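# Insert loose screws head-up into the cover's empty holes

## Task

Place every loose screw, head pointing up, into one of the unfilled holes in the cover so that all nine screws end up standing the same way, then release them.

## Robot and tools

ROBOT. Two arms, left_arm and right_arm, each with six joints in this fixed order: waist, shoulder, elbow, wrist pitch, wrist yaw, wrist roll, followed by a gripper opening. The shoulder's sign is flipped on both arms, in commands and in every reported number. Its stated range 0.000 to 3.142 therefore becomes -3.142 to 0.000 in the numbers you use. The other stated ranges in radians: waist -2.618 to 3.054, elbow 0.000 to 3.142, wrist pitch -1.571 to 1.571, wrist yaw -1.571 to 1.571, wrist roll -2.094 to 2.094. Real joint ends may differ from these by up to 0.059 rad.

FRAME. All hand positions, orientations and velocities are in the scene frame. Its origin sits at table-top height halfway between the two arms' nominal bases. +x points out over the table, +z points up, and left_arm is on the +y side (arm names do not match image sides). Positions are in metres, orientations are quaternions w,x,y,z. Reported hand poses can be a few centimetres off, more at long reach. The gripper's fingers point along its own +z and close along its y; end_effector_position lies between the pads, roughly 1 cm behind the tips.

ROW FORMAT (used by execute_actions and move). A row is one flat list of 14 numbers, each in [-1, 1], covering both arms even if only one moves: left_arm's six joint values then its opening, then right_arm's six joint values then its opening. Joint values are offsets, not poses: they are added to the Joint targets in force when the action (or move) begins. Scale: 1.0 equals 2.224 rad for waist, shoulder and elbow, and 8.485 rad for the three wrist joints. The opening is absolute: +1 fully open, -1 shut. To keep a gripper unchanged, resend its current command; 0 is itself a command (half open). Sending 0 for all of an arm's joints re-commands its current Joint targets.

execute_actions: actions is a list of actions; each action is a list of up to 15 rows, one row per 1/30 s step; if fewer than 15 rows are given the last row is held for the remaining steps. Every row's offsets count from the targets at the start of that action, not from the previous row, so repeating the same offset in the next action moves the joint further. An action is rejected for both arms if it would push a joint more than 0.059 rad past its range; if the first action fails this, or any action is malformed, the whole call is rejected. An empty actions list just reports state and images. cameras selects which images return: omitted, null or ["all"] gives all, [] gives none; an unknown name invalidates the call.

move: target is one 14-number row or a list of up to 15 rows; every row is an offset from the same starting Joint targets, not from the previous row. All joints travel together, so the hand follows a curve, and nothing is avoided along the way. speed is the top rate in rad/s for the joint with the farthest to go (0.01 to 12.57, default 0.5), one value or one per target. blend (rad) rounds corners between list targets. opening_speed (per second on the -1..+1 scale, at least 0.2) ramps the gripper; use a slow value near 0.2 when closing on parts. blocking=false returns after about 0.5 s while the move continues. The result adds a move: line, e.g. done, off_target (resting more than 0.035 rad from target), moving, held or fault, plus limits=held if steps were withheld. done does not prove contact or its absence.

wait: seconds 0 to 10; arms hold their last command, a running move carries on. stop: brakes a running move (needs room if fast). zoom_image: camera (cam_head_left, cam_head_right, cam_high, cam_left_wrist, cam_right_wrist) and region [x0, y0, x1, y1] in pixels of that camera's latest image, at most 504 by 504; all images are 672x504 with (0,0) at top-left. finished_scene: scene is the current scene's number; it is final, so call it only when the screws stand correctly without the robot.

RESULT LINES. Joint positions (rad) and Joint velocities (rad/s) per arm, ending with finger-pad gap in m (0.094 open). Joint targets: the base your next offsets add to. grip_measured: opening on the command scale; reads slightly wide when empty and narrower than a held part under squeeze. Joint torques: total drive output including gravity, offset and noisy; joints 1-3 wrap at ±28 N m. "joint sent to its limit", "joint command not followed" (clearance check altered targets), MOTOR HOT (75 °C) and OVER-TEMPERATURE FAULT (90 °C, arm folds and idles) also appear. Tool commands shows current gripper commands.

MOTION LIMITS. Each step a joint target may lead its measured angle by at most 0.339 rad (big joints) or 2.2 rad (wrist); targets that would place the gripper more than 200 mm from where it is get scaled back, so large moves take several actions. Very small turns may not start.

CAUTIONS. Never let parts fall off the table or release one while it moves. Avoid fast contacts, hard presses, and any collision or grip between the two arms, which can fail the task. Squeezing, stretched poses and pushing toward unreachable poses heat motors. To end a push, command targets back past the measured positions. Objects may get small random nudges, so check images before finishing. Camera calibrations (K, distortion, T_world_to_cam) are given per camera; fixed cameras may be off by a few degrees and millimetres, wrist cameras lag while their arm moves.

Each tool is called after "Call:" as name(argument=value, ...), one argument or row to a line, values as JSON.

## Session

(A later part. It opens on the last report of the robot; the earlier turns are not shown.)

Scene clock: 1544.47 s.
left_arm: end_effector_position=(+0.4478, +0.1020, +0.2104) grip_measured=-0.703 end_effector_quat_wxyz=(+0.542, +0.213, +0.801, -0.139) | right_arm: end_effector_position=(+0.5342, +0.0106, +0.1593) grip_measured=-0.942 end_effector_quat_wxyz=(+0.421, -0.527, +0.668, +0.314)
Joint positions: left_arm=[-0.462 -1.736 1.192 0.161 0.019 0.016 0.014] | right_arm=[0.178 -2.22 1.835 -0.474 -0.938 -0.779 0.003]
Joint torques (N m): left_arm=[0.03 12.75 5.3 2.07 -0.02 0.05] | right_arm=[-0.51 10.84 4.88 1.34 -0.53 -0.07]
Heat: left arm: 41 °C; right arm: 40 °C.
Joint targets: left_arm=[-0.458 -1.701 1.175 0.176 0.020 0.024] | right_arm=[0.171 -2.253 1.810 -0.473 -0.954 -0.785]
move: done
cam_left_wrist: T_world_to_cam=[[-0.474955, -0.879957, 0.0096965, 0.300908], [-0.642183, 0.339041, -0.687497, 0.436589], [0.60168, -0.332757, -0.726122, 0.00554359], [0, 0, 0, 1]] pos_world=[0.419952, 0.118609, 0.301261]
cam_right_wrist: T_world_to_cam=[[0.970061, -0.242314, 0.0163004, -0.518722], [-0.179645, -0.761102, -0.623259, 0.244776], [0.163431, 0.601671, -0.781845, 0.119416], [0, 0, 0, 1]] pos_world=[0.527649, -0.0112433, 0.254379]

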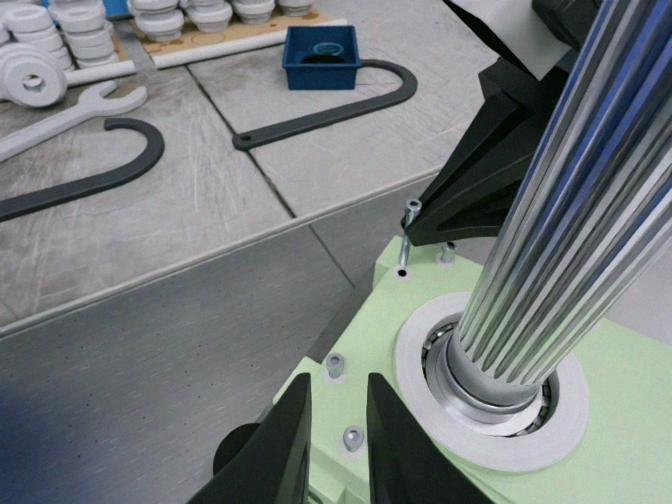

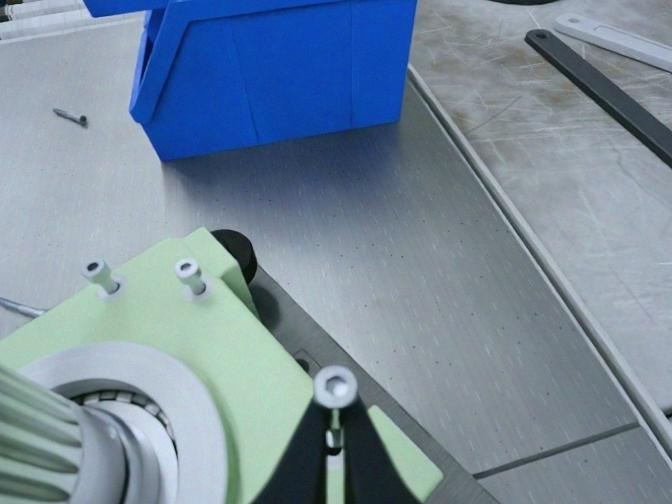

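Call:
execute_actions(
  actions=[
    [[0,0,0,0,0,0,-0.7,-0.0010,0,0,-0.003,0,0,-1]],
  ],
  cameras=["cam_left_wrist","cam_right_wrist"],
)

Call:
zoom_image(
  camera="cam_left_wrist",
  region=[380, 230, 430, 280],
)

Call:
zoom_image(
  camera="cam_right_wrist",
  region=[316, 420, 356, 480],
)

Scene clock: 1566.33 s.
left_arm: end_effector_position=(+0.4478, +0.1020, +0.2104) grip_measured=-0.703 end_effector_quat_wxyz=(+0.542, +0.213, +0.801, -0.139) | right_arm: end_effector_position=(+0.5333, +0.0104, +0.1585) grip_measured=-0.942 end_effector_quat_wxyz=(+0.418, -0.526, +0.670, +0.316)
Joint positions: left_arm=[-0.462 -1.736 1.192 0.161 0.019 0.016 0.014] | right_arm=[0.178 -2.22 1.835 -0.481 -0.938 -0.779 0.003]
Joint torques (N m): left_arm=[0.17 12.82 5.24 2.09 0.01 0.05] | right_arm=[-0.68 10.84 4.9 1.13 -0.54 -0.07]
Heat: left arm: 41 °C; right arm: 41 °C.
Joint targets: left_arm=[-0.458 -1.701 1.175 0.176 0.020 0.024] | right_arm=[0.169 -2.253 1.810 -0.498 -0.954 -0.785]
cam_left_wrist: T_world_to_cam=[[-0.474955, -0.879957, 0.0096965, 0.300908], [-0.642183, 0.339041, -0.687497, 0.436589], [0.60168, -0.332757, -0.726122, 0.00554359], [0, 0, 0, 1]] pos_world=[0.419952, 0.118609, 0.301261]
cam_right_wrist: T_world_to_cam=[[0.970144, -0.24231, 0.0103629, -0.516972], [-0.183644, -0.761828, -0.621203, 0.245867], [0.158418, 0.600753, -0.783581, 0.121983], [0, 0, 0, 1]] pos_world=[0.527364, -0.0112404, 0.253674]

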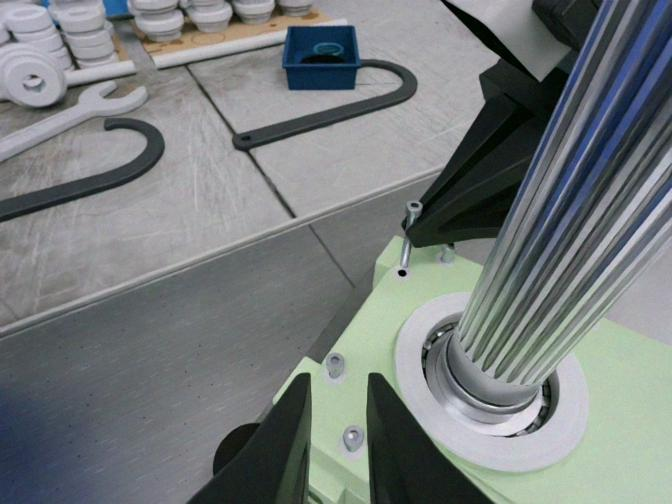

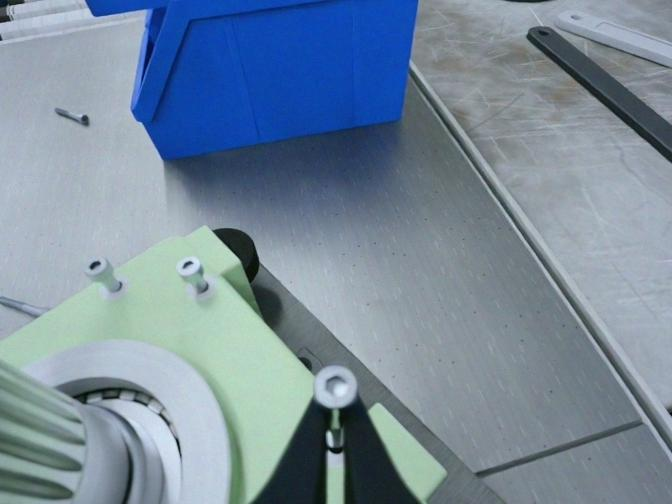

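Scaled by 10.080 (camera's finer frame: 960x720).

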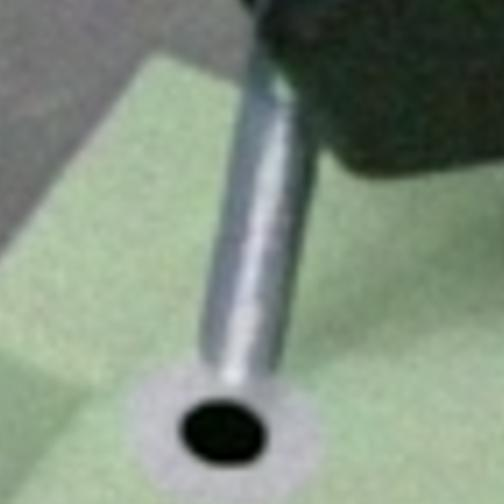

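Scaled by 8.400 (camera's finer frame: 960x720).

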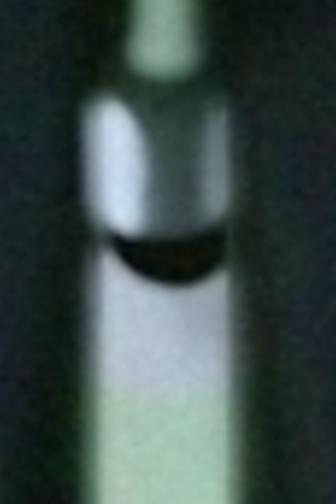

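Call:
execute_actions(
  actions=[
    [[0,0,0,0,0,0,-0.7,0,0,0,0.0038,0,0,-1]],
  ],
  cameras=["cam_left_wrist","cam_right_wrist"],
)

Call:
zoom_image(
  camera="cam_left_wrist",
  region=[380, 230, 430, 280],
)

Call:
zoom_image(
  camera="cam_right_wrist",
  region=[316, 420, 356, 480],
)

Scene clock: 1581.60 s.
left_arm: end_effector_position=(+0.4478, +0.1020, +0.2104) grip_measured=-0.703 end_effector_quat_wxyz=(+0.542, +0.213, +0.801, -0.139) | right_arm: end_effector_position=(+0.5344, +0.0106, +0.1595) grip_measured=-0.942 end_effector_quat_wxyz=(+0.422, -0.527, +0.668, +0.314)
Joint positions: left_arm=[-0.462 -1.736 1.192 0.161 0.019 0.016 0.014] | right_arm=[0.178 -2.22 1.835 -0.472 -0.938 -0.779 0.003]
Joint torques (N m): left_arm=[0.35 12.89 5.3 2.08 0.01 0.08] | right_arm=[-0.68 10.84 4.92 1.39 -0.53 -0.07]
Heat: left arm: 41 °C; right arm: 42 °C.
Joint targets: left_arm=[-0.458 -1.701 1.175 0.176 0.020 0.024] | right_arm=[0.169 -2.253 1.810 -0.466 -0.954 -0.785]
cam_left_wrist: T_world_to_cam=[[-0.474955, -0.879957, 0.0096965, 0.300908], [-0.642183, 0.339041, -0.687497, 0.436589], [0.60168, -0.332757, -0.726122, 0.00554359], [0, 0, 0, 1]] pos_world=[0.419952, 0.118609, 0.301261]
cam_right_wrist: T_world_to_cam=[[0.970024, -0.242347, 0.017925, -0.519213], [-0.178564, -0.760867, -0.623856, 0.244502], [0.164828, 0.601954, -0.781334, 0.118694], [0, 0, 0, 1]] pos_world=[0.527744, -0.0112442, 0.25458]

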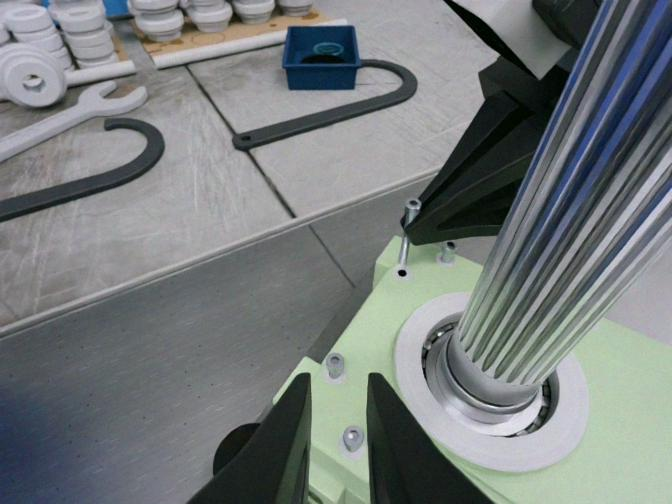

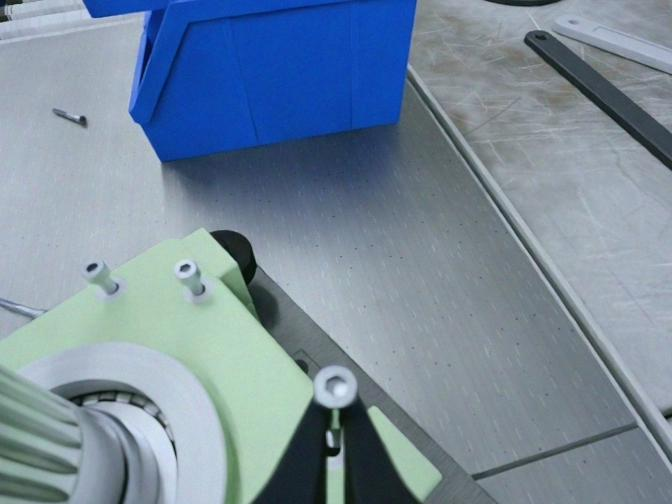

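Scaled by 10.080 (camera's finer frame: 960x720).

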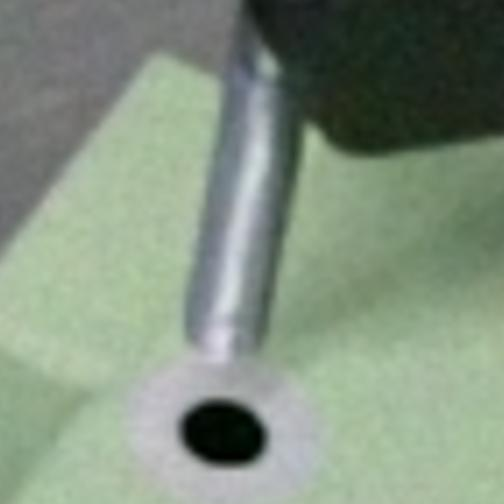

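Scaled by 8.400 (camera's finer frame: 960x720).

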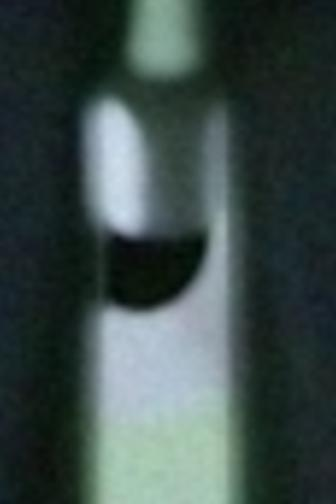

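Call:
execute_actions(
  actions=[
    [[0,0,0,0,0,0,-0.7,0,0,0,-0.00345,0,0,-1]],
  ],
  cameras=["cam_left_wrist","cam_right_wrist"],
)

Call:
zoom_image(
  camera="cam_left_wrist",
  region=[380, 230, 430, 280],
)

Call:
zoom_image(
  camera="cam_right_wrist",
  region=[316, 420, 356, 480],
)

Scene clock: 1595.33 s.
left_arm: end_effector_position=(+0.4478, +0.1020, +0.2104) grip_measured=-0.703 end_effector_quat_wxyz=(+0.542, +0.213, +0.801, -0.139) | right_arm: end_effector_position=(+0.5337, +0.0105, +0.1589) grip_measured=-0.942 end_effector_quat_wxyz=(+0.420, -0.527, +0.669, +0.315)
Joint positions: left_arm=[-0.462 -1.736 1.192 0.161 0.019 0.016 0.014] | right_arm=[0.178 -2.22 1.835 -0.478 -0.938 -0.779 0.003]
Joint torques (N m): left_arm=[0.23 12.86 5.29 2.08 -0.01 0.06] | right_arm=[-0.68 10.84 4.9 1.12 -0.54 -0.07]
Heat: left arm: 41 °C; right arm: 42 °C.
Joint targets: left_arm=[-0.458 -1.701 1.175 0.176 0.020 0.024] | right_arm=[0.169 -2.253 1.810 -0.495 -0.954 -0.785]
cam_left_wrist: T_world_to_cam=[[-0.474955, -0.879957, 0.0096965, 0.300908], [-0.642183, 0.339041, -0.687497, 0.436589], [0.60168, -0.332757, -0.726122, 0.00554359], [0, 0, 0, 1]] pos_world=[0.419952, 0.118609, 0.301261]
cam_right_wrist: T_world_to_cam=[[0.970121, -0.242265, 0.0131367, -0.517854], [-0.181738, -0.761488, -0.622179, 0.245336], [0.160736, 0.601202, -0.782765, 0.120765], [0, 0, 0, 1]] pos_world=[0.527557, -0.0112418, 0.253976]

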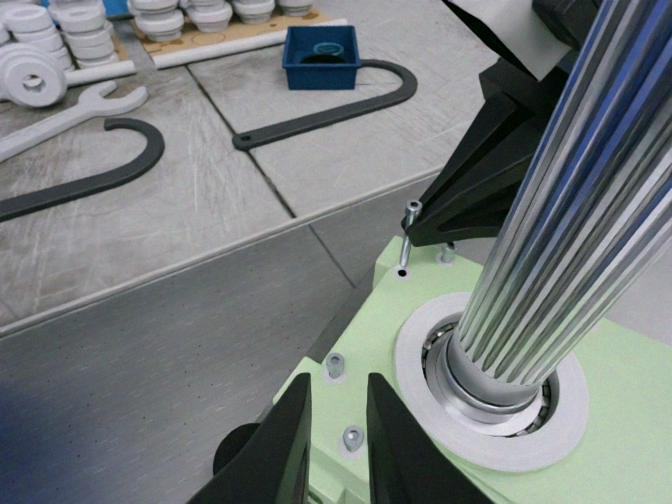

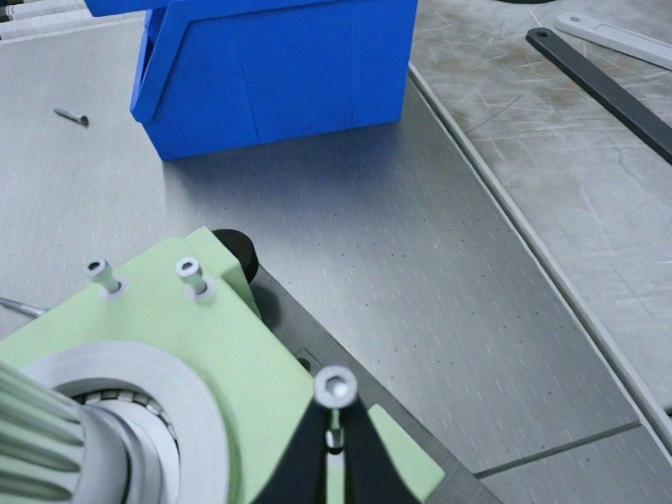

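Scaled by 10.080 (camera's finer frame: 960x720).

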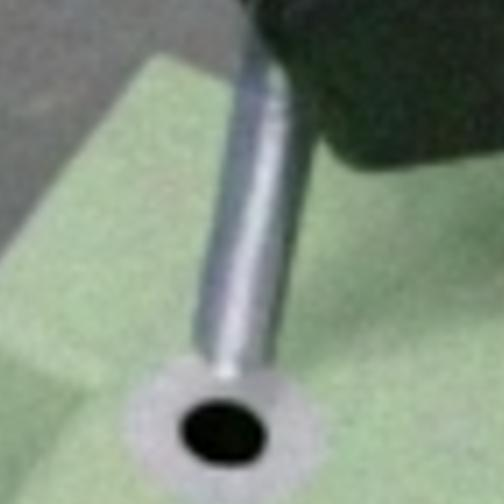

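Scaled by 8.400 (camera's finer frame: 960x720).

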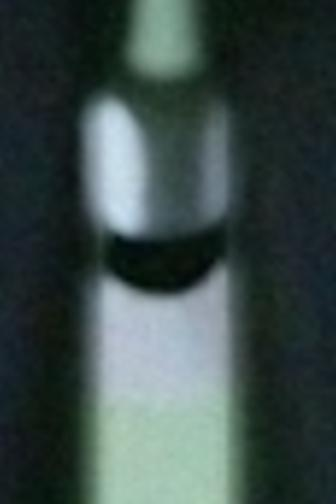

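Call:
execute_actions(
  actions=[
    [[0,0,0,0,0,0,-0.7,0,-0.003,0,0,0,0,-1],[0,0,0,0,0,0,-0.7,0,-0.0045,0,0,0,0,-1]],
  ],
  cameras=["cam_left_wrist","cam_right_wrist"],
)

Call:
zoom_image(
  camera="cam_left_wrist",
  region=[380, 230, 430, 280],
)

Call:
zoom_image(
  camera="cam_right_wrist",
  region=[316, 420, 356, 480],
)

Scene clock: 1605.30 s.
left_arm: end_effector_position=(+0.4478, +0.1020, +0.2104) grip_measured=-0.703 end_effector_quat_wxyz=(+0.542, +0.213, +0.801, -0.139) | right_arm: end_effector_position=(+0.5338, +0.0105, +0.1535) grip_measured=-0.942 end_effector_quat_wxyz=(+0.415, -0.525, +0.672, +0.317)
Joint positions: left_arm=[-0.462 -1.736 1.192 0.161 0.019 0.016 0.014] | right_arm=[0.178 -2.23 1.835 -0.48 -0.938 -0.779 0.003]
Joint torques (N m): left_arm=[0.28 12.94 5.31 2.08 0.03 0.07] | right_arm=[-0.68 10.97 4.94 1.11 -0.54 -0.07]
Heat: left arm: 41 °C; right arm: 42 °C.
Joint targets: left_arm=[-0.458 -1.701 1.175 0.176 0.020 0.024] | right_arm=[0.169 -2.263 1.810 -0.496 -0.954 -0.785]
cam_left_wrist: T_world_to_cam=[[-0.474955, -0.879957, 0.0096965, 0.300908], [-0.642183, 0.339041, -0.687497, 0.436589], [0.60168, -0.332757, -0.726122, 0.00554359], [0, 0, 0, 1]] pos_world=[0.419952, 0.118609, 0.301261]
cam_right_wrist: T_world_to_cam=[[0.970195, -0.242313, 0.00233599, -0.516281], [-0.189029, -0.762816, -0.618369, 0.245306], [0.151621, 0.599497, -0.785885, 0.121866], [0, 0, 0, 1]] pos_world=[0.528786, -0.0110365, 0.248668]

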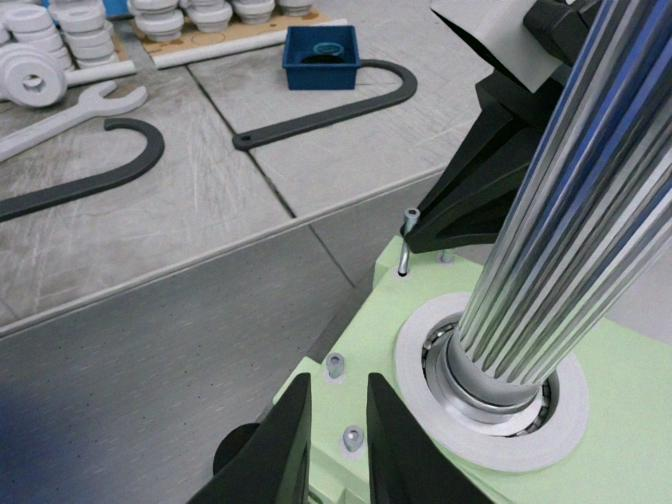

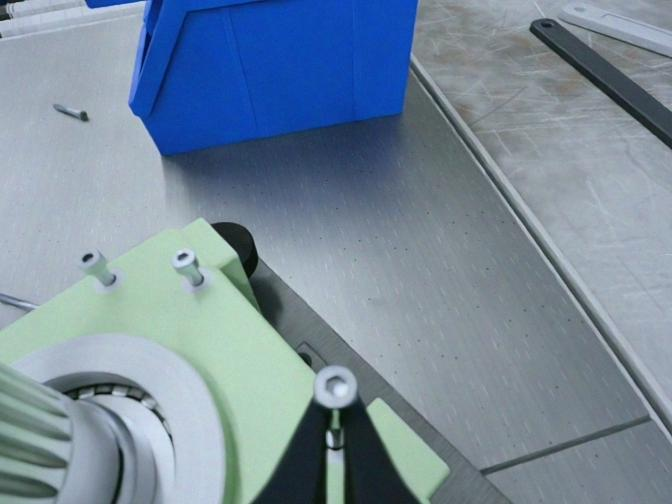

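Scaled by 10.080 (camera's finer frame: 960x720).

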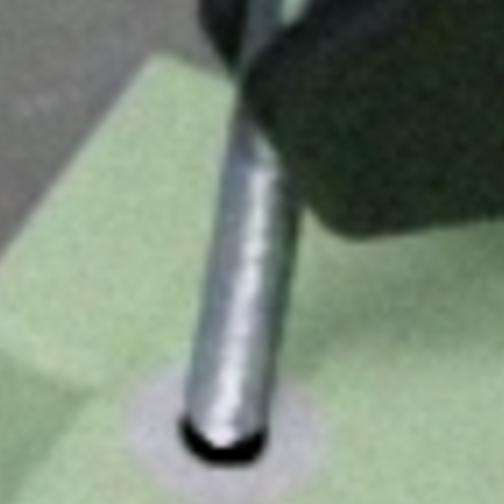

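Scaled by 8.400 (camera's finer frame: 960x720).

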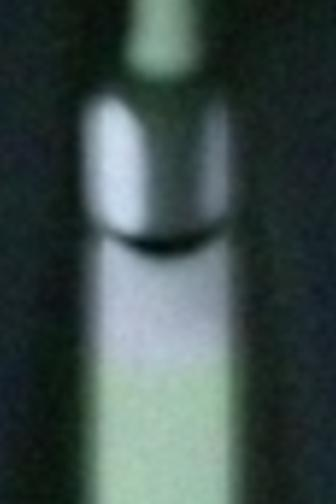

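Call:
execute_actions(
  actions=[
    [[0,0,0,0,0,0,-0.7,0,-0.003,0,0,0,0,-1],[0,0,0,0,0,0,-0.7,0,-0.0063,0,0,0,0,-1]],
  ],
  cameras=["cam_left_wrist","cam_right_wrist"],
)

Call:
zoom_image(
  camera="cam_left_wrist",
  region=[380, 200, 460, 280],
)

Call:
zoom_image(
  camera="cam_right_wrist",
  region=[316, 420, 356, 480],
)

Scene clock: 1619.23 s.
left_arm: end_effector_position=(+0.4478, +0.1020, +0.2104) grip_measured=-0.703 end_effector_quat_wxyz=(+0.542, +0.213, +0.801, -0.139) | right_arm: end_effector_position=(+0.5341, +0.0106, +0.1457) grip_measured=-0.942 end_effector_quat_wxyz=(+0.409, -0.523, +0.675, +0.321)
Joint positions: left_arm=[-0.462 -1.736 1.192 0.161 0.019 0.016 0.014] | right_arm=[0.178 -2.245 1.835 -0.48 -0.938 -0.779 0.003]
Joint torques (N m): left_arm=[0.32 12.78 5.41 2.08 0 0.05] | right_arm=[-0.68 10.89 4.9 1.11 -0.53 -0.07]
Heat: left arm: 41 °C; right arm: 42 °C.
Joint targets: left_arm=[-0.458 -1.701 1.175 0.176 0.020 0.024] | right_arm=[0.169 -2.277 1.810 -0.495 -0.954 -0.785]
cam_left_wrist: T_world_to_cam=[[-0.474955, -0.879957, 0.0096965, 0.300908], [-0.642183, 0.339041, -0.687497, 0.436589], [0.60168, -0.332757, -0.726122, 0.00554359], [0, 0, 0, 1]] pos_world=[0.419952, 0.118609, 0.301261]
cam_right_wrist: T_world_to_cam=[[0.970226, -0.241898, -0.0120911, -0.514385], [-0.19821, -0.764325, -0.613612, 0.244945], [0.13919, 0.59774, -0.789515, 0.122827], [0, 0, 0, 1]] pos_world=[0.530524, -0.0106304, 0.241056]

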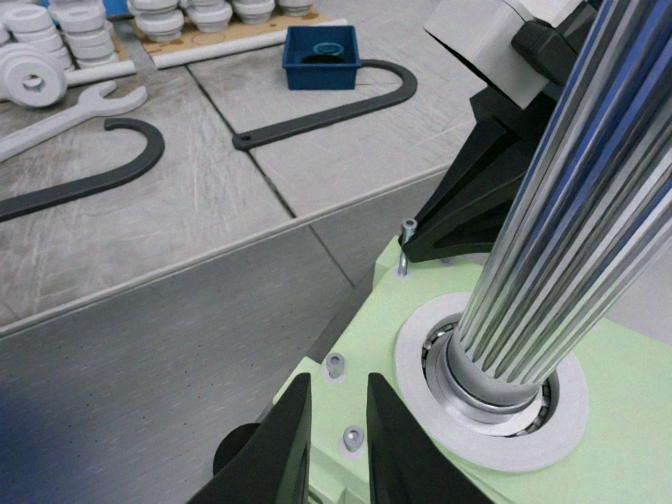

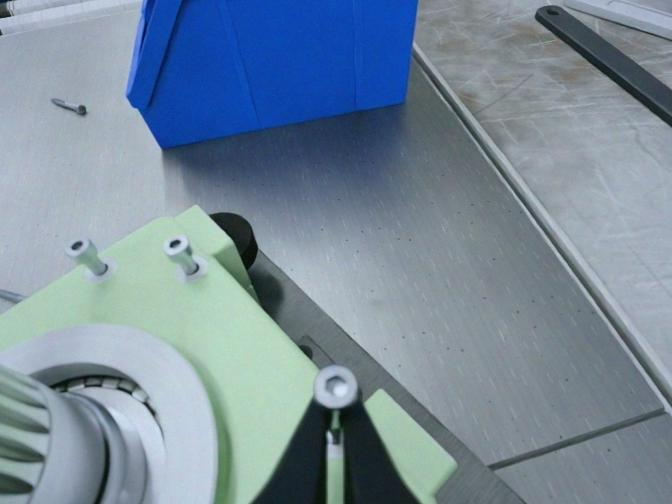

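Scaled by 6.300 (camera's finer frame: 960x720).

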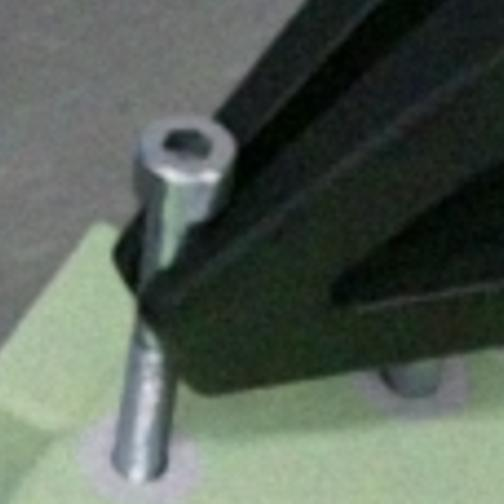

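Scaled by 8.400 (camera's finer frame: 960x720).

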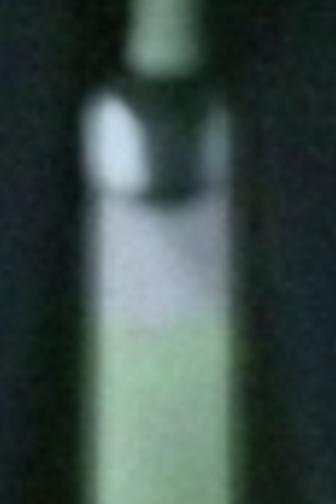

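Call:
move(
  target=[0,0,0,0,0,0,-0.7,0,0,0,0,0,0,-0.72],
  opening_speed=0.5,
  cameras=["cam_left_wrist","cam_right_wrist"],
)

Call:
zoom_image(
  camera="cam_left_wrist",
  region=[380, 200, 460, 280],
)

Scene clock: 1627.03 s.
left_arm: end_effector_position=(+0.4478, +0.1020, +0.2104) grip_measured=-0.703 end_effector_quat_wxyz=(+0.542, +0.213, +0.801, -0.139) | right_arm: end_effector_position=(+0.5341, +0.0106, +0.1457) grip_measured=-0.722 end_effector_quat_wxyz=(+0.409, -0.523, +0.675, +0.321)
Joint positions: left_arm=[-0.462 -1.736 1.192 0.161 0.019 0.016 0.014] | right_arm=[0.178 -2.245 1.835 -0.48 -0.938 -0.779 0.013]
Joint torques (N m): left_arm=[0.25 12.85 5.31 2.1 0.01 0.05] | right_arm=[-0.69 11.04 4.86 1.11 -0.53 -0.07]
Heat: left arm: 41 °C; right arm: 41 °C.
Joint targets: left_arm=[-0.458 -1.701 1.175 0.176 0.020 0.024] | right_arm=[0.169 -2.277 1.810 -0.495 -0.954 -0.785]
move: done
cam_left_wrist: T_world_to_cam=[[-0.474955, -0.879957, 0.0096965, 0.300908], [-0.642183, 0.339041, -0.687497, 0.436589], [0.60168, -0.332757, -0.726122, 0.00554359], [0, 0, 0, 1]] pos_world=[0.419952, 0.118609, 0.301261]
cam_right_wrist: T_world_to_cam=[[0.970226, -0.241898, -0.0120911, -0.514385], [-0.19821, -0.764325, -0.613612, 0.244945], [0.13919, 0.59774, -0.789515, 0.122827], [0, 0, 0, 1]] pos_world=[0.530524, -0.0106304, 0.241056]

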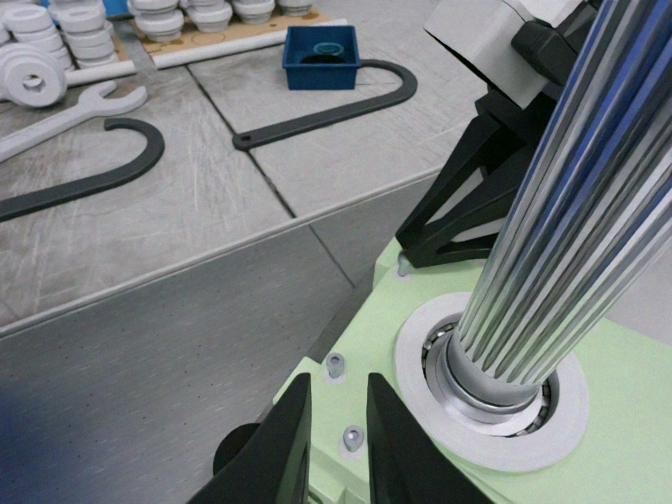

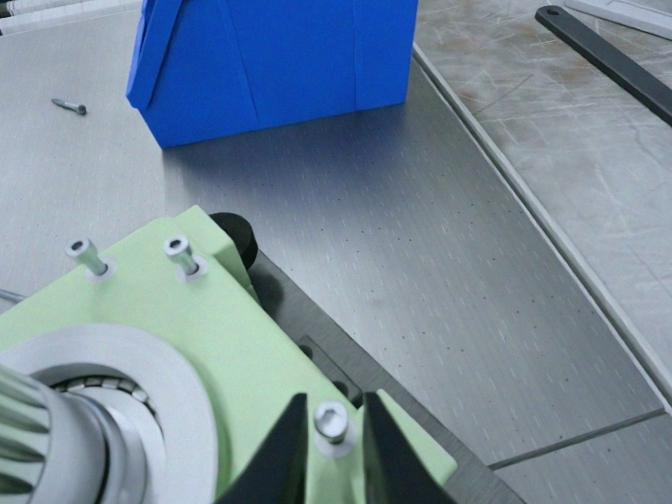

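Scaled by 6.300 (camera's finer frame: 960x720).

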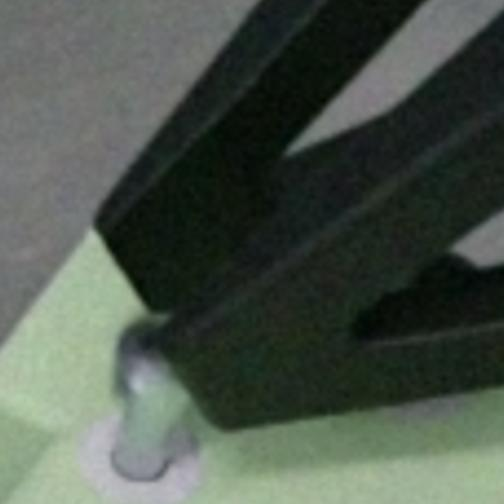

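Call:
move(
  target=[
    [0,0,0,0,0,0,-0.4,0,0.0796,0,0,0,0,-0.72],
    [0,0.1129,0.0787,-0.0207,-0.0024,-0.0028,-0.4,-0.121,0.0796,0,0,0,0,-0.72],
    [0,0.1129,0.0787,-0.1504,-0.0024,-0.0028,-0.4,-0.312,0.3687,-0.4047,-0.0305,-0.0421,-0.0598,-0.72],
  ],
  speed=[0.3,0.6,0.6],
  blend=[0.02,0.03,0],
)

Scene clock: 1755.20 s.
left_arm: end_effector_position=(+0.2686, +0.1998, +0.1863) grip_measured=-0.403 end_effector_quat_wxyz=(+0.187, +0.244, +0.950, -0.050) | right_arm: end_effector_position=(+0.3461, -0.2142, +0.1893) grip_measured=-0.722 end_effector_quat_wxyz=(+0.536, -0.377, +0.701, +0.282)
Joint positions: left_arm=[-0.462 -1.443 1.345 -1.083 0.008 0.01 0.028] | right_arm=[-0.52 -1.481 0.931 -0.736 -1.288 -1.284 0.013]
Joint torques (N m): left_arm=[0.25 5.18 6.37 1 -0.1 -0.11] | right_arm=[-0.4 8.03 4.49 0.38 -0.77 -0.12]
Heat: left arm: 41 °C; right arm: 39 °C.
Joint targets: left_arm=[-0.458 -1.450 1.350 -1.100 0.000 0.001] | right_arm=[-0.526 -1.457 0.910 -0.754 -1.311 -1.292]
move: done; blend cut to 0 rad at target 1
cam_left_wrist: T_world_to_cam=[[-0.459146, -0.888358, 0.00214525, 0.300962], [-0.887623, 0.458861, 0.0396546, 0.17824], [-0.0362118, 0.0163031, -0.999211, 0.280905], [0, 0, 0, 1]] pos_world=[0.306568, 0.180995, 0.27297]
cam_right_wrist: T_world_to_cam=[[0.833634, -0.552313, 0.00201384, -0.407729], [-0.356119, -0.540288, -0.76241, 0.193323], [0.422177, 0.634854, -0.647092, 0.200908], [0, 0, 0, 1]] pos_world=[0.323925, -0.248291, 0.278219]

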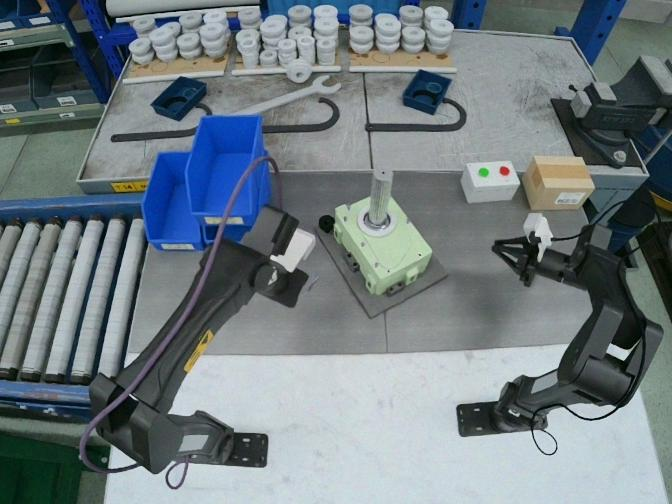

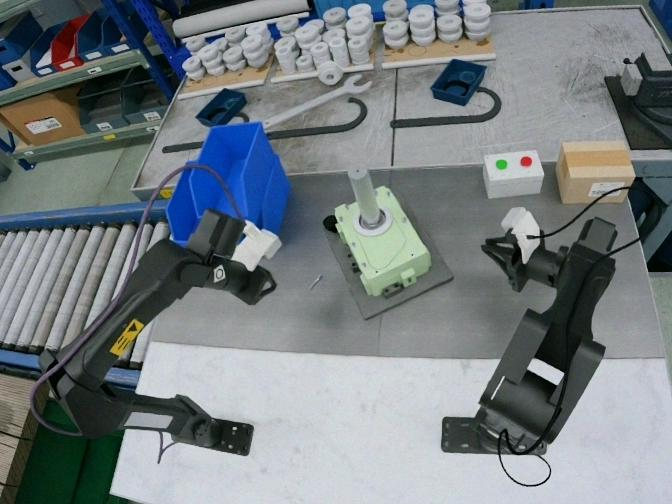

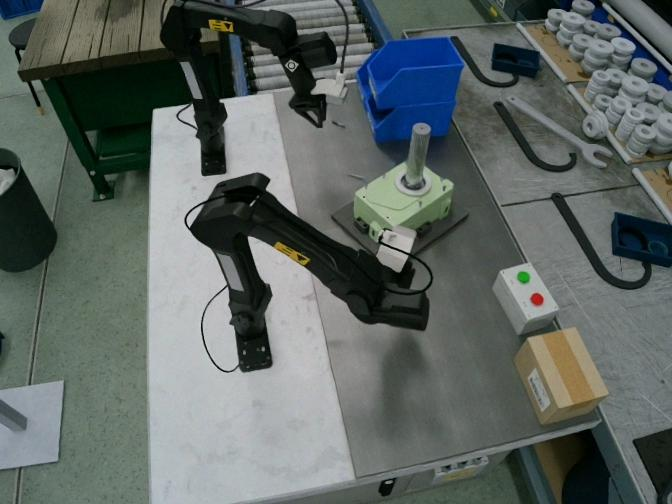

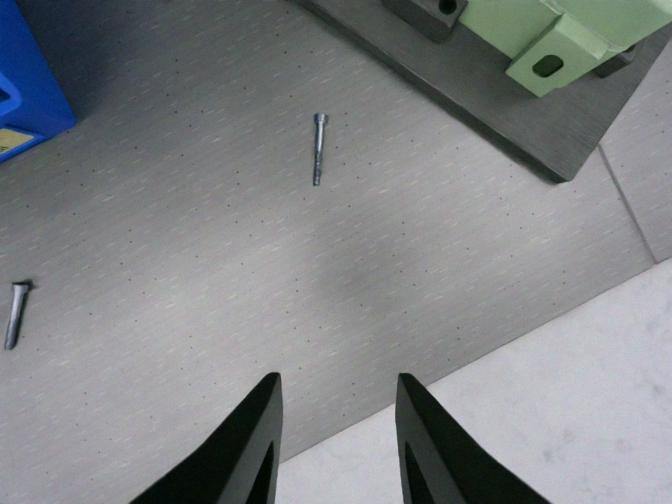

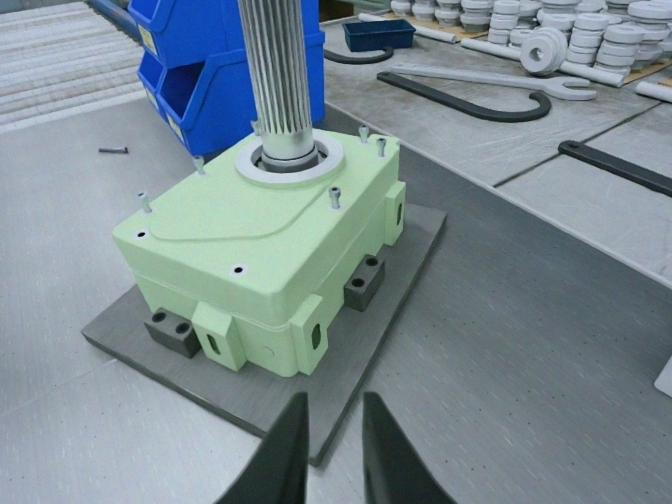

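Call:
move(
  target=[0.0099,-0.3363,0.2163,-0.011,0,0.0136,-0.4,0,0,0,0,0,0,-0.72],
  speed=0.6,
  cameras=["cam_left_wrist"],
)

Call:
zoom_image(
  camera="cam_left_wrist",
  region=[250, 290, 420, 460],
)

Scene clock: 1781.43 s.
left_arm: end_effector_position=(+0.3566, +0.1627, +0.0543) grip_measured=-0.403 end_effector_quat_wxyz=(+0.010, +0.284, +0.959, -0.005) | right_arm: end_effector_position=(+0.3461, -0.2141, +0.1894) grip_measured=-0.722 end_effector_quat_wxyz=(+0.536, -0.377, +0.701, +0.282)
Joint positions: left_arm=[-0.442 -2.177 1.806 -1.178 0.007 0.105 0.028] | right_arm=[-0.52 -1.481 0.931 -0.736 -1.289 -1.285 0.013]
Joint torques (N m): left_arm=[0.43 10.3 7.47 0.37 -0.08 0.05] | right_arm=[-0.39 8.05 4.49 0.39 -0.76 -0.08]
Heat: left arm: 38 °C; right arm: 37 °C.
Joint targets: left_arm=[-0.436 -2.198 1.832 -1.193 0.000 0.116] | right_arm=[-0.526 -1.457 0.910 -0.754 -1.311 -1.292]
move: done
cam_left_wrist: T_world_to_cam=[[-0.524325, -0.8515, -0.00562487, 0.326379], [-0.783098, 0.479591, 0.395916, 0.218676], [-0.334425, 0.211994, -0.918269, 0.222874], [0, 0, 0, 1]] pos_world=[0.416908, 0.125789, 0.119917]

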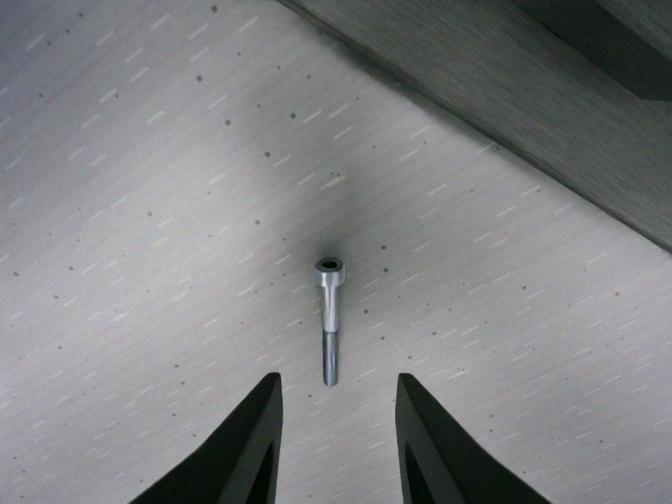

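Scaled by 2.965 (camera's finer frame: 960x720).

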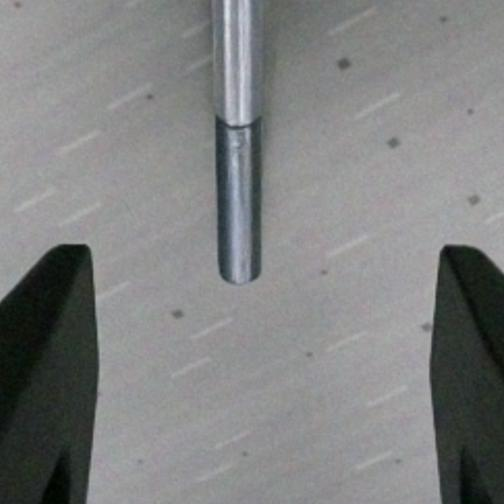

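Call:
move(
  target=[0.0025,-0.0052,-0.071,0.0212,0,0,-0.4,0,0,0,0,0,0,-0.72],
  speed=0.25,
  cameras=["cam_left_wrist"],
)

Call:
zoom_image(
  camera="cam_left_wrist",
  region=[250, 290, 420, 460],
)

Scene clock: 1799.20 s.
left_arm: end_effector_position=(+0.3582, +0.1644, +0.0233) grip_measured=-0.403 end_effector_quat_wxyz=(+0.021, +0.282, +0.959, -0.007) | right_arm: end_effector_position=(+0.3461, -0.2141, +0.1895) grip_measured=-0.722 end_effector_quat_wxyz=(+0.536, -0.377, +0.701, +0.282)
Joint positions: left_arm=[-0.437 -2.181 1.687 -1.032 0.007 0.106 0.028] | right_arm=[-0.52 -1.481 0.931 -0.736 -1.289 -1.286 0.013]
Joint torques (N m): left_arm=[0.47 9.44 4.38 0.72 -0.06 0.08] | right_arm=[-0.4 8.05 4.51 0.39 -0.76 -0.07]
Heat: left arm: 38 °C; right arm: 37 °C.
Joint targets: left_arm=[-0.431 -2.209 1.674 -1.013 0.000 0.116] | right_arm=[-0.526 -1.457 0.910 -0.754 -1.311 -1.292]
move: done
cam_left_wrist: T_world_to_cam=[[-0.520525, -0.85381, -0.00784272, 0.327554], [-0.793069, 0.48005, 0.374958, 0.235371], [-0.316378, 0.201395, -0.927009, 0.190102], [0, 0, 0, 1]] pos_world=[0.417309, 0.128394, 0.0905409]

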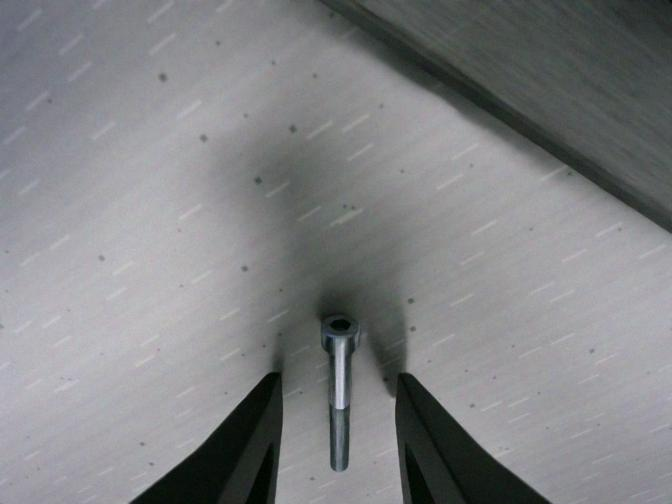

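Scaled by 2.965 (camera's finer frame: 960x720).

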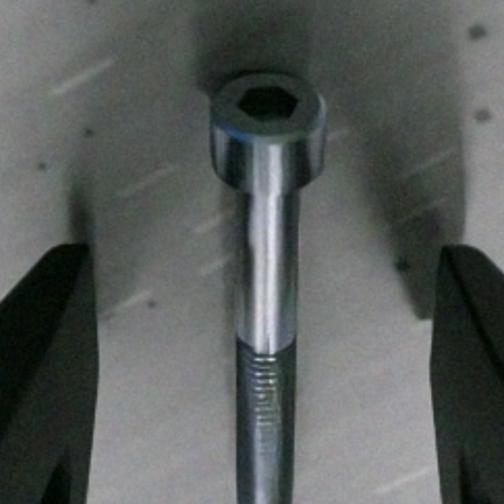

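Call:
move(
  target=[0,-0.0034,0,0,0,0,-0.4,0,0,0,0,0,0,-0.72],
  speed=0.1,
  cameras=[],
)

Call:
move(
  target=[0,0,0,0,0,0,-1,0,0,0,0,0,0,-0.72],
  opening_speed=0.8,
  cameras=["cam_left_wrist"],
)

Scene clock: 1808.10 s.
left_arm: end_effector_position=(+0.3582, +0.1645, +0.0215) grip_measured=-0.403 end_effector_quat_wxyz=(+0.020, +0.282, +0.959, -0.007) | right_arm: end_effector_position=(+0.3461, -0.2141, +0.1895) grip_measured=-0.722 end_effector_quat_wxyz=(+0.536, -0.377, +0.701, +0.282)
Joint positions: left_arm=[-0.437 -2.186 1.687 -1.03 0.006 0.106 0.028] | right_arm=[-0.52 -1.481 0.931 -0.736 -1.289 -1.286 0.013]
Joint torques (N m): left_arm=[0.38 9.32 4.29 0.73 -0.09 0.06] | right_arm=[-0.4 8.05 4.51 0.39 -0.76 -0.07]
Heat: left arm: 38 °C; right arm: 37 °C.
Joint targets: left_arm=[-0.431 -2.217 1.674 -1.013 0.000 0.116] | right_arm=[-0.526 -1.457 0.910 -0.754 -1.311 -1.292]
move: done

Scene clock: 1809.07 s.
left_arm: end_effector_position=(+0.3583, +0.1647, +0.0215) grip_measured=-0.933 end_effector_quat_wxyz=(+0.020, +0.282, +0.959, -0.006) | right_arm: end_effector_position=(+0.3461, -0.2141, +0.1895) grip_measured=-0.722 end_effector_quat_wxyz=(+0.536, -0.377, +0.701, +0.282)
Joint positions: left_arm=[-0.437 -2.186 1.687 -1.03 0.005 0.106 0.003] | right_arm=[-0.52 -1.481 0.931 -0.736 -1.289 -1.286 0.013]
Joint torques (N m): left_arm=[0.4 9.24 4.3 0.73 -0.09 0.1] | right_arm=[-0.4 8.03 4.49 0.39 -0.77 -0.07]
Heat: left arm: 38 °C; right arm: 37 °C.
Joint targets: left_arm=[-0.431 -2.217 1.674 -1.013 0.000 0.116] | right_arm=[-0.526 -1.457 0.910 -0.754 -1.311 -1.292]
move: done
cam_left_wrist: T_world_to_cam=[[-0.52086, -0.853593, -0.00916838, 0.32787], [-0.79213, 0.479296, 0.377896, 0.235762], [-0.318175, 0.204094, -0.925803, 0.188514], [0, 0, 0, 1]] pos_world=[0.417509, 0.128393, 0.0884388]

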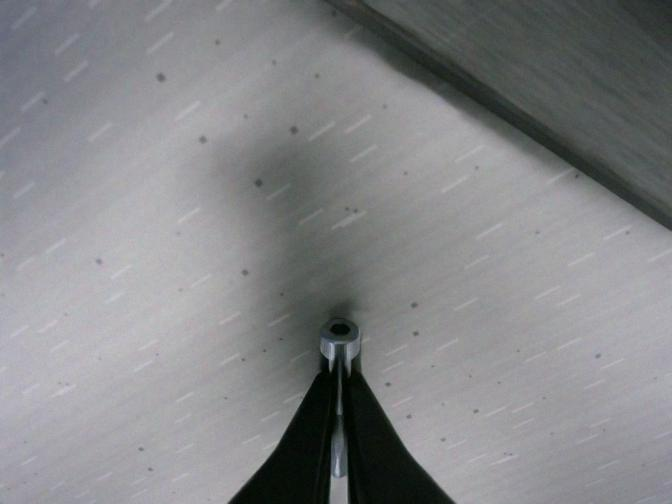

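Call:
move(
  target=[
    [0,0.0085,0.071,-0.0212,0,0,-1,0,0,0,0,0,0,-0.72],
    [0,0.3449,-0.1457,-0.0103,0,0,-1,0,0,0,0,0,0,-0.72],
    [-0.3179,0.3449,-0.1457,0.1312,-0.154,-0.0108,-1,0,0,0,0,0,0,-0.72],
    [-0.3179,0.0841,-0.1637,0.2009,-0.154,-0.0108,-1,0,0,0,0,0,0,-0.72],
  ],
  speed=[0.3,0.7,0.9,0.6],
  blend=[0.02,0.08,0.08,0],
  cameras=["cam_left_wrist","cam_right_wrist"],
)

Scene clock: 1846.33 s.
left_arm: end_effector_position=(+0.3247, -0.0150, +0.2433) grip_measured=-0.934 end_effector_quat_wxyz=(+0.702, -0.028, +0.708, +0.067) | right_arm: end_effector_position=(+0.3460, -0.2141, +0.1895) grip_measured=-0.722 end_effector_quat_wxyz=(+0.536, -0.377, +0.701, +0.282)
Joint positions: left_arm=[-1.137 -2.015 1.317 0.679 -1.299 0.037 0.003] | right_arm=[-0.52 -1.481 0.931 -0.737 -1.289 -1.286 0.013]
Joint torques (N m): left_arm=[-0.14 9.8 5.31 1.66 -0.12 -0.16] | right_arm=[-0.4 8.05 4.51 0.39 -0.76 -0.07]
Heat: left arm: 37 °C; right arm: 37 °C.
Joint targets: left_arm=[-1.138 -2.030 1.310 0.692 -1.307 0.024] | right_arm=[-0.526 -1.457 0.910 -0.754 -1.311 -1.292]
move: done
cam_left_wrist: T_world_to_cam=[[0.144634, -0.988963, -0.0321523, -0.0534545], [-0.420199, -0.0319701, -0.906869, 0.395615], [0.895831, 0.144674, -0.420185, -0.0981721], [0, 0, 0, 1]] pos_world=[0.261914, -0.0260136, 0.315802]
cam_right_wrist: T_world_to_cam=[[0.833969, -0.551807, 0.00226561, -0.407644], [-0.355201, -0.539963, -0.763068, 0.193383], [0.42229, 0.63557, -0.646314, 0.200877], [0, 0, 0, 1]] pos_world=[0.323824, -0.248193, 0.278318]

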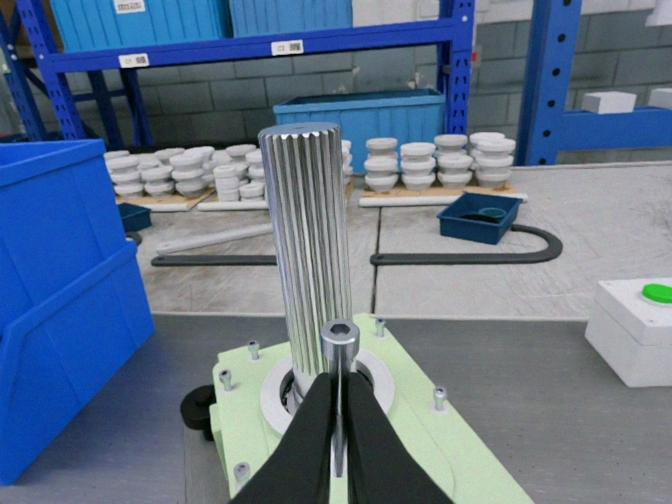

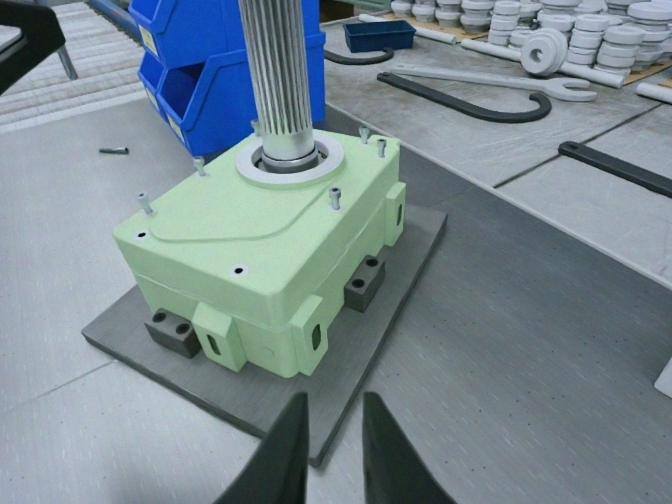

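Call:
move(
  target=[0.0148,-0.0719,-0.054,0.033,0,-0.0024,-1,0,0,0,0,0,0,-0.72],
  speed=0.3,
  cameras=["cam_left_wrist","cam_right_wrist"],
)

Call:
zoom_image(
  camera="cam_right_wrist",
  region=[90, 120, 210, 250],
)

Call:
zoom_image(
  camera="cam_left_wrist",
  region=[300, 310, 380, 500],
)

Scene clock: 1874.47 s.
left_arm: end_effector_position=(+0.3331, -0.0030, +0.1700) grip_measured=-0.934 end_effector_quat_wxyz=(+0.704, -0.049, +0.706, +0.065) | right_arm: end_effector_position=(+0.3460, -0.2141, +0.1895) grip_measured=-0.722 end_effector_quat_wxyz=(+0.536, -0.377, +0.701, +0.282)
Joint positions: left_arm=[-1.11 -2.164 1.201 0.959 -1.3 0.017 0.003] | right_arm=[-0.52 -1.481 0.931 -0.737 -1.289 -1.286 0.013]
Joint torques (N m): left_arm=[0.25 9.35 4.21 1.65 -0.15 -0.11] | right_arm=[-0.4 8.03 4.51 0.39 -0.76 -0.07]
Heat: left arm: 38 °C; right arm: 37 °C.
Joint targets: left_arm=[-1.105 -2.190 1.189 0.972 -1.307 0.004] | right_arm=[-0.526 -1.457 0.910 -0.754 -1.311 -1.292]
move: done
cam_left_wrist: T_world_to_cam=[[0.171522, -0.985179, 0.00166132, -0.0597952], [-0.410753, -0.0730454, -0.908816, 0.330114], [0.895468, 0.155199, -0.417194, -0.138626], [0, 0, 0, 1]] pos_world=[0.269986, -0.0132811, 0.242279]
cam_right_wrist: T_world_to_cam=[[0.833969, -0.551807, 0.00226561, -0.407644], [-0.355201, -0.539963, -0.763068, 0.193383], [0.42229, 0.63557, -0.646314, 0.200877], [0, 0, 0, 1]] pos_world=[0.323824, -0.248193, 0.278318]

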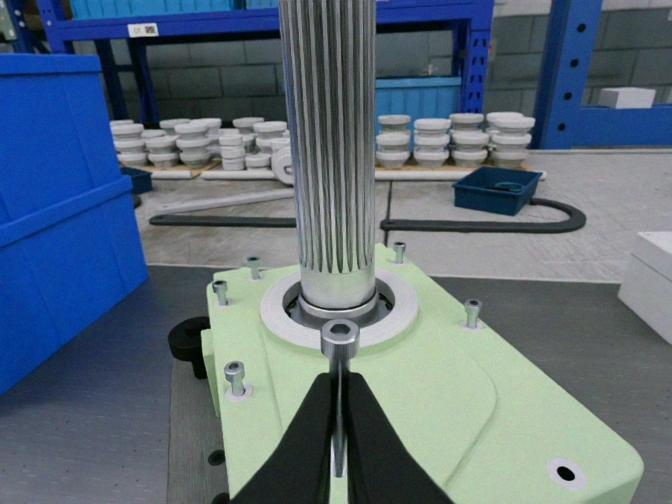

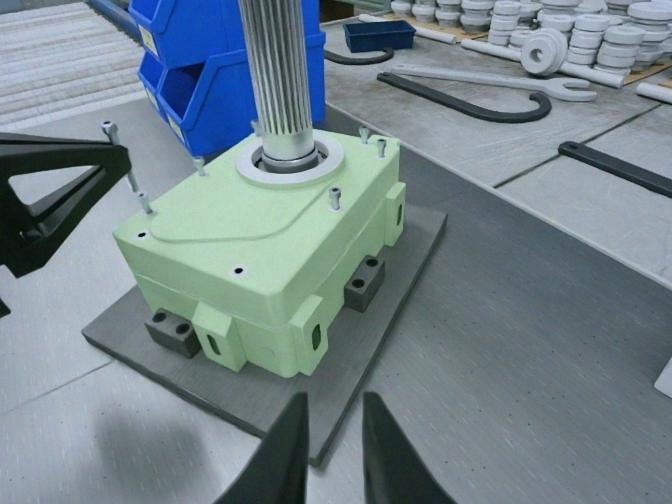

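Scaled by 3.877 (camera's finer frame: 960x720).

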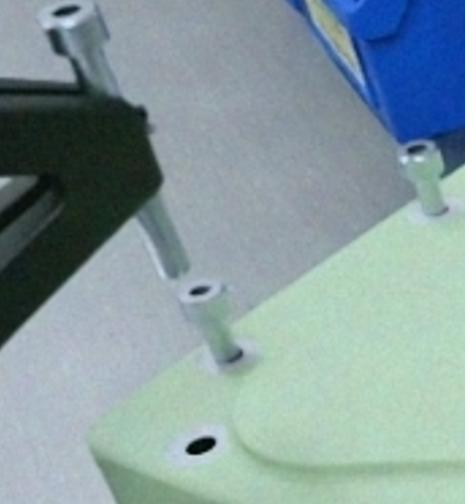

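Scaled by 2.653 (camera's finer frame: 960x720).

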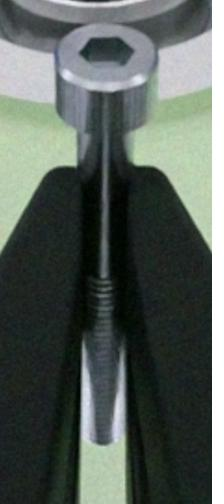

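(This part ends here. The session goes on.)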